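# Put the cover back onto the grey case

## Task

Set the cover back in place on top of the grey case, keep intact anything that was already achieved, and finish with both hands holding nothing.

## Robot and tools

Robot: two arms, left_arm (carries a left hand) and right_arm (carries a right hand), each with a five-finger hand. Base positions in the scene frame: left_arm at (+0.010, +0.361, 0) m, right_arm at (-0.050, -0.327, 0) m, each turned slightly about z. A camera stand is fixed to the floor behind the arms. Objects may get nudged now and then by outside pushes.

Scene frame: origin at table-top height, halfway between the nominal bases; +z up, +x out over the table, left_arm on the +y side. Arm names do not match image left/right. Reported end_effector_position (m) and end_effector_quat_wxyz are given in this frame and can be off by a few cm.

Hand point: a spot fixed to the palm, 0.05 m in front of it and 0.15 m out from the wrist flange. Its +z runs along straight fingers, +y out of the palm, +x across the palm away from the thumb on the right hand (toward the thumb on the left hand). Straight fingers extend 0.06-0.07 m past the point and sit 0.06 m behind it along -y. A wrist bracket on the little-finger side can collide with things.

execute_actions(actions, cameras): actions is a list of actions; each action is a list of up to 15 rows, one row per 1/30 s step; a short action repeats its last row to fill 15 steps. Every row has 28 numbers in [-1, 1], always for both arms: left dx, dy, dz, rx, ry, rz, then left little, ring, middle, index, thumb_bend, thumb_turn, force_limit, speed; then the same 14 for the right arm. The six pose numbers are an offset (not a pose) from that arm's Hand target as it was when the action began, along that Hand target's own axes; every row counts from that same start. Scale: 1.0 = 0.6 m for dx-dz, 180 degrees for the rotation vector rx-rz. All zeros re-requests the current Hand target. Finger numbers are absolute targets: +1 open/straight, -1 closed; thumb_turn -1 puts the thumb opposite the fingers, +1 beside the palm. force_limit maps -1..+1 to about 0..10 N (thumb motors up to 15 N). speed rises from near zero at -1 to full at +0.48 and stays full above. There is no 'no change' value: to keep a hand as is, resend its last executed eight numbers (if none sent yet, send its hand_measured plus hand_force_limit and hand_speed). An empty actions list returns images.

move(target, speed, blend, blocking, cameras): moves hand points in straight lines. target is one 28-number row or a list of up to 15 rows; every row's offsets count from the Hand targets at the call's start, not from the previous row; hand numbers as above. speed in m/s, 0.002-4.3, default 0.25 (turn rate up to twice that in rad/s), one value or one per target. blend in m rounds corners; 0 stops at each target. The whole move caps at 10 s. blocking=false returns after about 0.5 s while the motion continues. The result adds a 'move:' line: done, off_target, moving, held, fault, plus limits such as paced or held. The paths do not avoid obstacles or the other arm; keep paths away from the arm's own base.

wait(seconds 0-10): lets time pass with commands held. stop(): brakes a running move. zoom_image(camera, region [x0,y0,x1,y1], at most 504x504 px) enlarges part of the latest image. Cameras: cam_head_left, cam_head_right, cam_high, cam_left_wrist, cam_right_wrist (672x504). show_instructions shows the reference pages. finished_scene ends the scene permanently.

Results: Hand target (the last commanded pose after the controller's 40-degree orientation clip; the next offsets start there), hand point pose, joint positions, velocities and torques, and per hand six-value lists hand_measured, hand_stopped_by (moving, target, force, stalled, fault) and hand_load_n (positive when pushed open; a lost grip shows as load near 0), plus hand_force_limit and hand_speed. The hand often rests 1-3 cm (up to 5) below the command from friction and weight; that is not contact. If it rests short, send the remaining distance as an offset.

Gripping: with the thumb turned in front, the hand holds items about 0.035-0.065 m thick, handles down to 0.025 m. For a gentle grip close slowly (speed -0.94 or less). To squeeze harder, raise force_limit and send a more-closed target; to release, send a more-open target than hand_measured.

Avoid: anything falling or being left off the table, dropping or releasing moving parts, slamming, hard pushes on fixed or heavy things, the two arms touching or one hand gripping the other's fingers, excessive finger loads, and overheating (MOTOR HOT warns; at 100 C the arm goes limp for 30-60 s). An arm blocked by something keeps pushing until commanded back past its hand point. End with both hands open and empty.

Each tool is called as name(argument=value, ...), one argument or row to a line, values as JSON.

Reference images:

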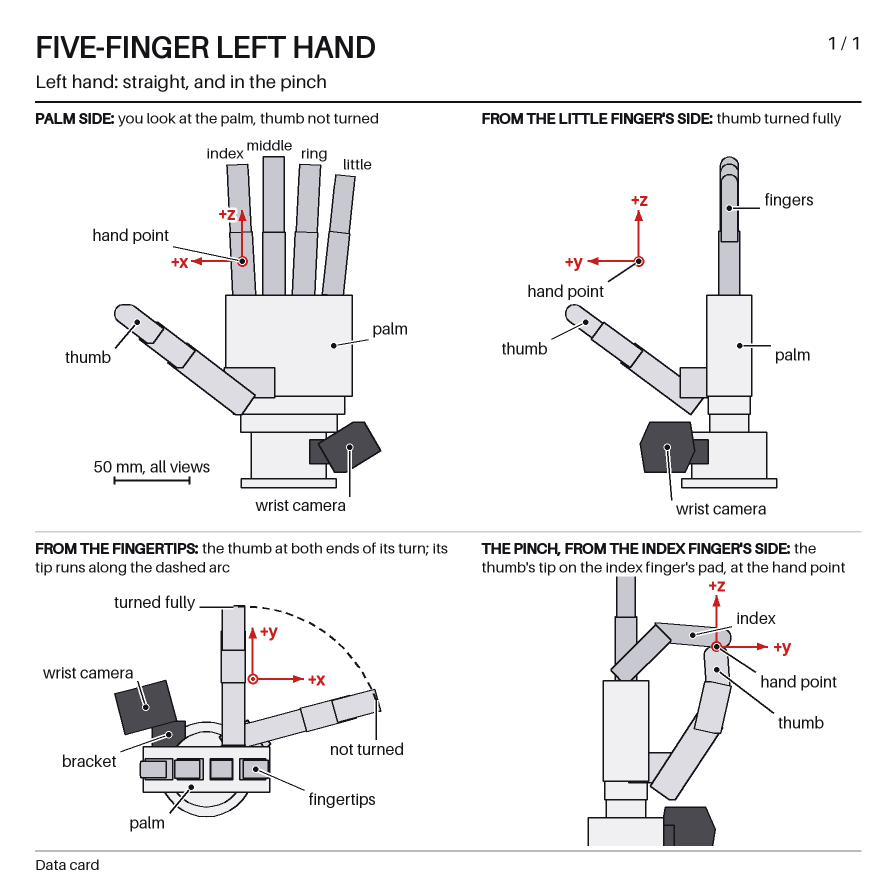

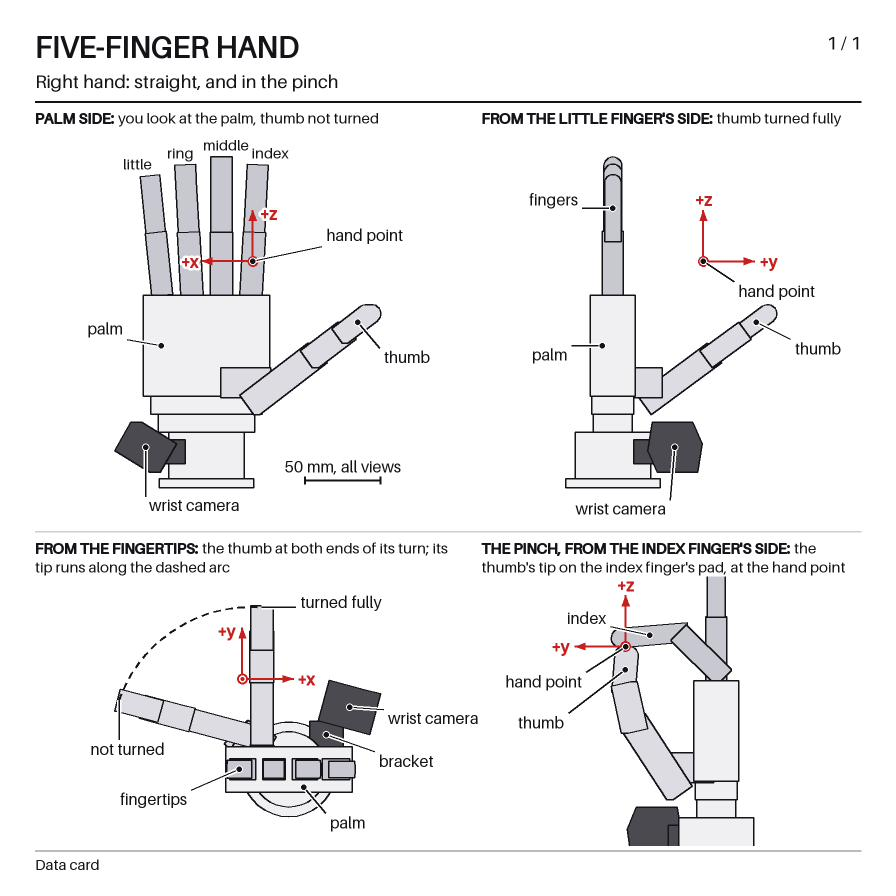

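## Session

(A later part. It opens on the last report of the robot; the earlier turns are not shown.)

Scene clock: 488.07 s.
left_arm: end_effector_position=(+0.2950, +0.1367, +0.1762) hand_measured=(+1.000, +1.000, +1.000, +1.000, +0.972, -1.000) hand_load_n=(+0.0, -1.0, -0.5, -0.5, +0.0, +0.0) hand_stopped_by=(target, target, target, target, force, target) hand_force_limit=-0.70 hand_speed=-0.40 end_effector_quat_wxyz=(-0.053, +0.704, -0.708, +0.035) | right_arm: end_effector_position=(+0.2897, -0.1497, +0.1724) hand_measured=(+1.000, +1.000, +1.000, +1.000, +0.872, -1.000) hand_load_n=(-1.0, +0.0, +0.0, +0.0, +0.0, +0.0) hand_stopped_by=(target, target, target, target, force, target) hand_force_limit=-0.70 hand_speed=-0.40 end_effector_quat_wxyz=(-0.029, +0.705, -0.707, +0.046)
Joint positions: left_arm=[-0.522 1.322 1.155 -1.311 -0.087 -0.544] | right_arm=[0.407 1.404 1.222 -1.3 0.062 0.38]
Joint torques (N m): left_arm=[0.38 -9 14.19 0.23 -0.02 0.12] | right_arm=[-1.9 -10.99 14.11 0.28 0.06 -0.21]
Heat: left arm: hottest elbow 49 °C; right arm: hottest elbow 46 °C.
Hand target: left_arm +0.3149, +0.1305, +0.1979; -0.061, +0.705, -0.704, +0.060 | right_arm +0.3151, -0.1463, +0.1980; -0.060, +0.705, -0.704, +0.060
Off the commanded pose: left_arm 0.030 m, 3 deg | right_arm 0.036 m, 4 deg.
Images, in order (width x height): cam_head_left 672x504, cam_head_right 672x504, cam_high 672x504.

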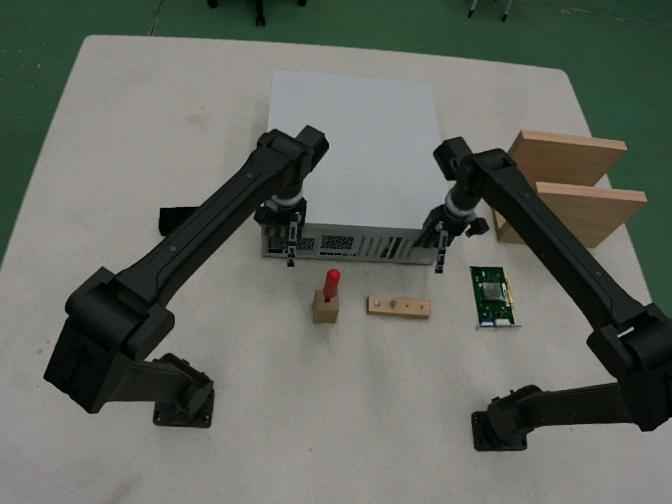

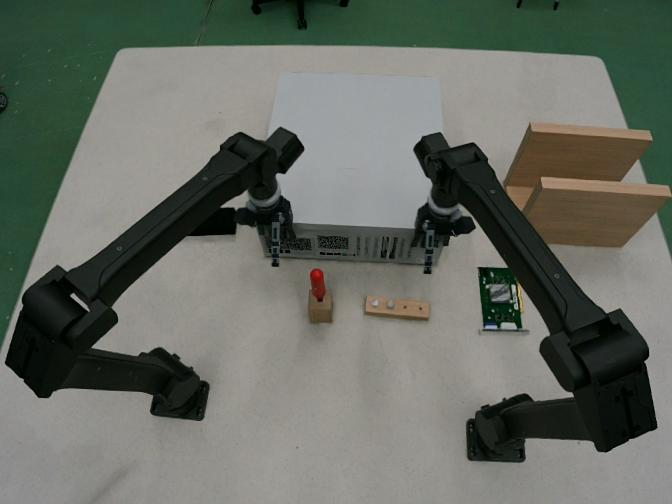

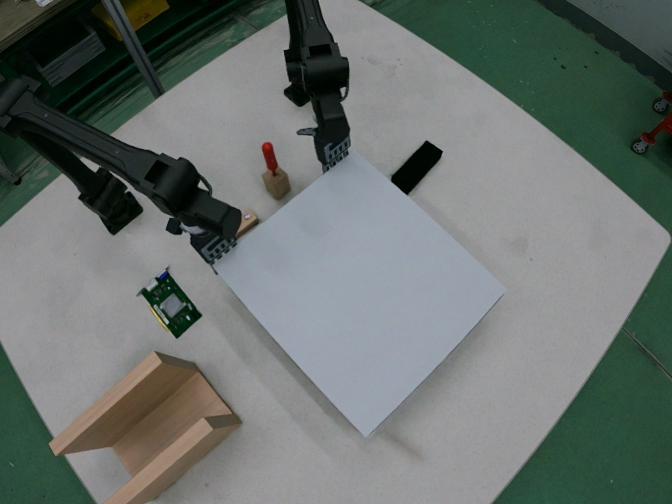

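move(
  target=[0, 0.1313, -0.0227, 0, 0, 0, 1, 1, 1, 1, 0, -1, -0.7, -0.4, 0, 0.1313, -0.0227, 0, 0, 0, 1, 1, 1, 1, 0, -1, -0.7, -0.4],
  speed=0.08,
  cameras=["cam_head_left", "cam_head_right", "cam_high"],
)

Scene clock: 490.57 s.
left_arm: end_effector_position=(+0.2402, +0.1295, +0.1973) hand_measured=(+1.000, +1.000, +1.000, +1.000, +0.972, -1.000) hand_load_n=(+0.0, +0.0, +0.0, +0.0, +0.0, +0.0) hand_stopped_by=(target, target, target, target, force, target) hand_force_limit=-0.70 hand_speed=-0.40 end_effector_quat_wxyz=(-0.061, +0.704, -0.704, +0.065) | right_arm: end_effector_position=(+0.2408, -0.1478, +0.1980) hand_measured=(+1.000, +1.000, +1.000, +1.000, +0.872, -1.000) hand_load_n=(-0.5, -0.5, +0.0, +0.0, +0.0, +0.5) hand_stopped_by=(target, target, target, target, force, target) hand_force_limit=-0.70 hand_speed=-0.40 end_effector_quat_wxyz=(-0.062, +0.706, -0.703, +0.060)
Joint positions: left_arm=[-0.63 1.161 1.075 -1.341 -0.105 -0.655] | right_arm=[0.465 1.226 1.128 -1.314 0.07 0.427]
Joint torques (N m): left_arm=[-1.14 -7.18 9.1 -0.09 -0.03 -0.08] | right_arm=[-0.09 -9.41 8.31 0.05 0.18 0.11]
Heat: left arm: hottest elbow 49 °C; right arm: hottest elbow 46 °C.
Hand target: left_arm +0.2351, +0.1303, +0.1980; -0.061, +0.705, -0.704, +0.060 | right_arm +0.2351, -0.1462, +0.1981; -0.060, +0.705, -0.704, +0.060
Off the commanded pose: left_arm 0.005 m, 1 deg | right_arm 0.006 m, 0 deg.
move: done
Images, in order (width x height): cam_head_left 672x504, cam_head_right 672x504, cam_high 672x504.

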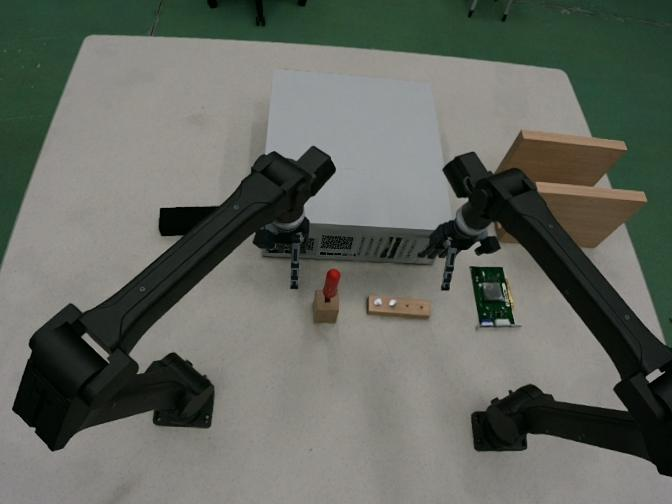

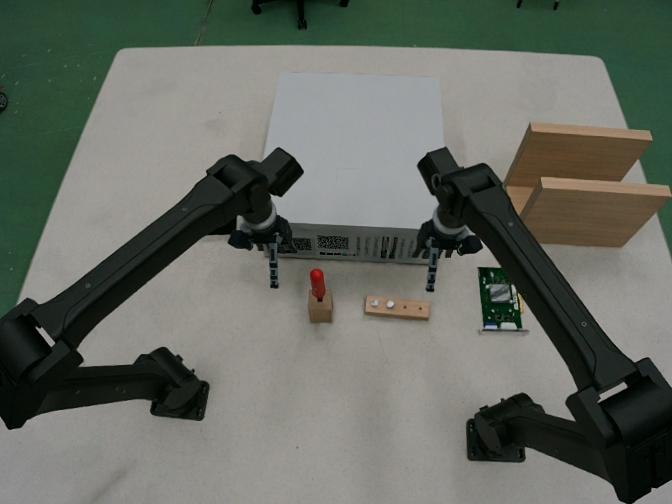

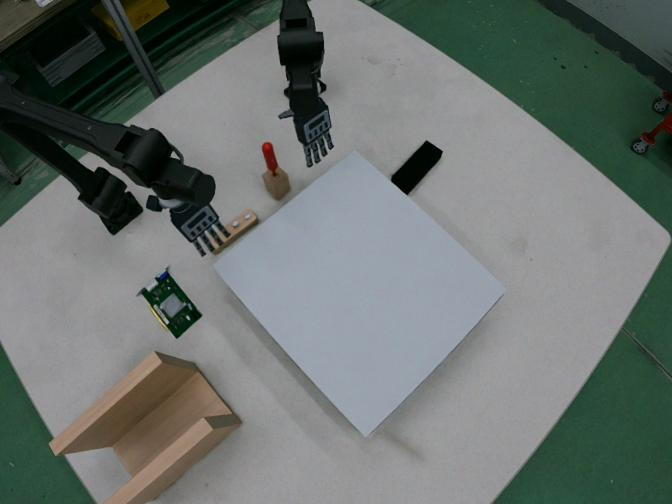

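move(
  target=[
    [0, -0.0368, -0.2134, 0, 0, 0, 1, 1, 1, 1, 0, -1, -0.7, -0.4, 0, -0.0368, -0.2134, 0, 0, 0, 1, 1, 1, 1, 0, -1, -0.7, -0.4],
    [-0.25, -0.0368, -0.2134, 0, 0, 0, 1, 1, 1, 1, 0, -1, -0.7, -0.4, 0.25, -0.0368, -0.2134, 0, 0, 0, 1, 1, 1, 1, 0, -1, -0.7, -0.4],
  ],
  speed=0.15,
  blend=[0.03, 0],
  cameras=["cam_head_left", "cam_head_right", "cam_high"],
)

zoom_image(
  camera="cam_head_left",
  region=[250, 205, 350, 265],
)

zoom_image(
  camera="cam_head_left",
  region=[365, 210, 465, 270],
)

zoom_image(
  camera="cam_head_right",
  region=[245, 205, 345, 265],
)

zoom_image(
  camera="cam_head_right",
  region=[365, 210, 465, 270],
)

zoom_image(
  camera="cam_high",
  region=[350, 280, 520, 450],
)

Scene clock: 494.23 s.
left_arm: end_effector_position=(+0.2395, +0.2771, +0.3272) hand_measured=(+1.000, +1.000, +1.000, +1.000, +0.972, -1.000) hand_load_n=(+0.0, +0.0, +0.0, +0.0, +0.0, +0.0) hand_stopped_by=(target, target, target, target, force, target) hand_force_limit=-0.70 hand_speed=-0.40 end_effector_quat_wxyz=(-0.064, +0.705, -0.703, +0.064) | right_arm: end_effector_position=(+0.2351, -0.2929, +0.3186) hand_measured=(+1.000, +1.000, +1.000, +1.000, +0.872, -1.000) hand_load_n=(+0.0, +0.0, +0.0, +0.0, +0.0, +0.0) hand_stopped_by=(target, target, target, target, force, target) hand_force_limit=-0.70 hand_speed=-0.40 end_effector_quat_wxyz=(-0.052, +0.704, -0.707, +0.054)
Joint positions: left_arm=[-0.173 1.021 1.321 -1.694 -0.037 -0.204] | right_arm=[0.039 1.16 1.393 -1.653 0.004 0.016]
Joint torques (N m): left_arm=[0.67 -5.07 8.95 -0.02 0.24 0.13] | right_arm=[-1.67 -8.29 10.26 0.06 -0.12 -0.16]
Heat: left arm: hottest elbow 49 °C; right arm: hottest elbow 45 °C.
Hand target: left_arm +0.2348, +0.2803, +0.3280; -0.061, +0.705, -0.704, +0.060 | right_arm +0.2354, -0.2962, +0.3281; -0.060, +0.705, -0.704, +0.060
Off the commanded pose: left_arm 0.006 m, 1 deg | right_arm 0.010 m, 1 deg.
move: done
Images, in order (width x height): cam_head_left 672x504, cam_head_right 672x504, cam_high 672x504.

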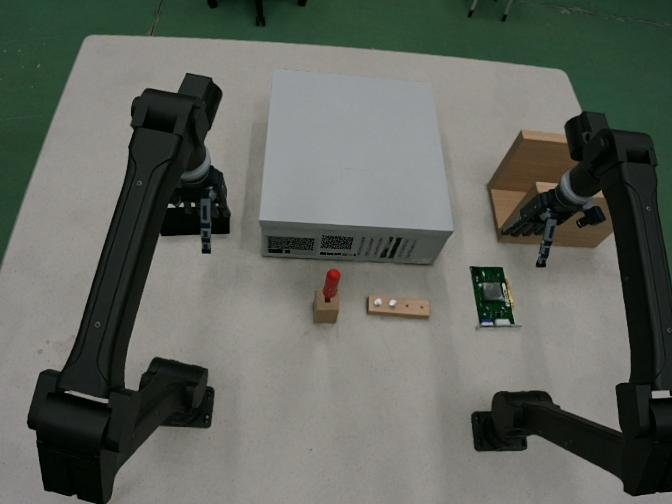

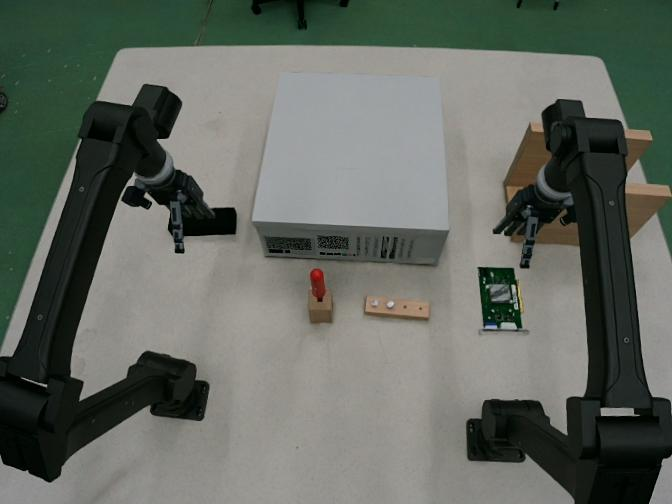

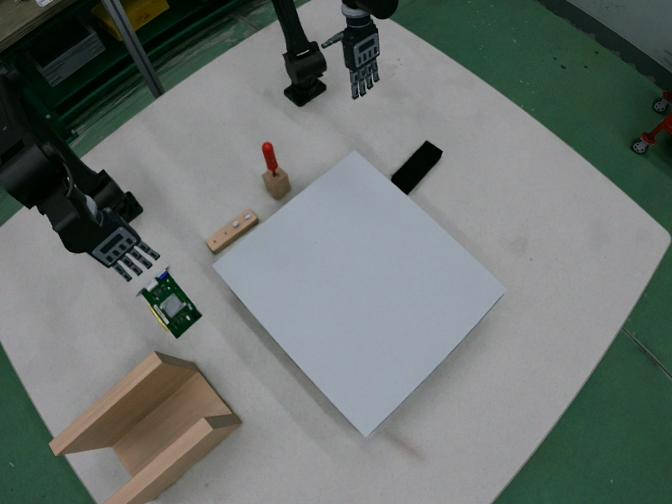

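Scaled by 5.040 from the camera's 672x504 image, which has a finer 960x720 frame.

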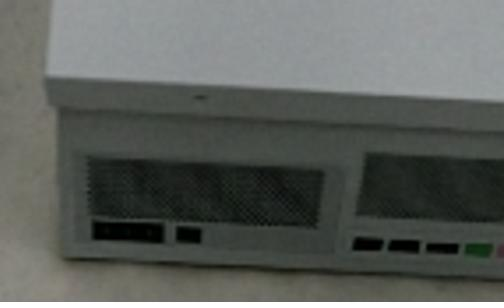

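Scaled by 5.040 from the camera's 672x504 image, which has a finer 960x720 frame.

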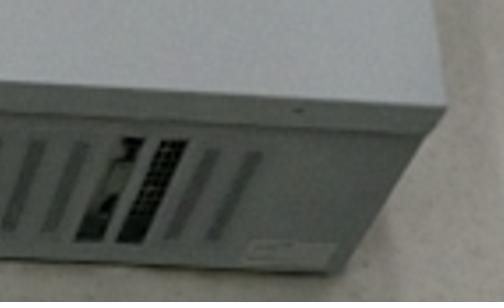

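Scaled by 5.040 from the camera's 672x504 image, which has a finer 960x720 frame.

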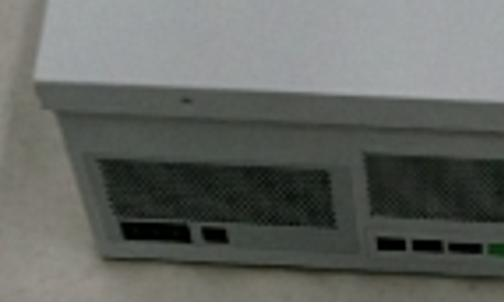

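Scaled by 5.040 from the camera's 672x504 image, which has a finer 960x720 frame.

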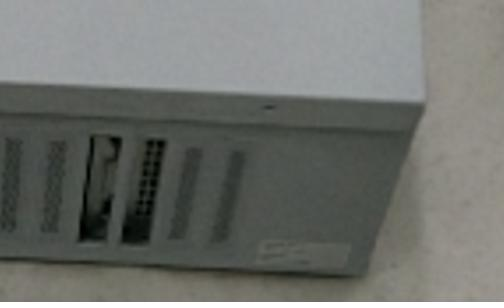

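Scaled by 2.965 from the camera's 672x504 image, which has a finer 960x720 frame.

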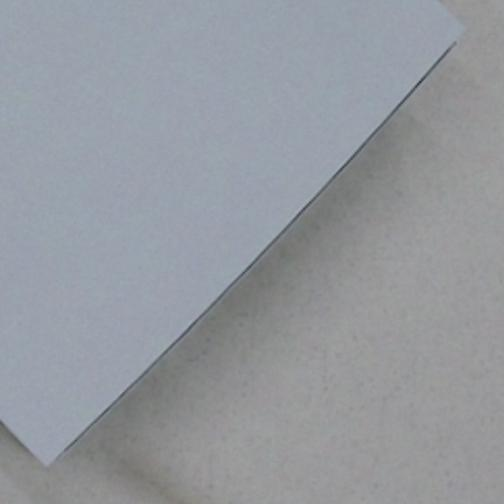

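finished_scene(
)

The scene is finished: the task was done.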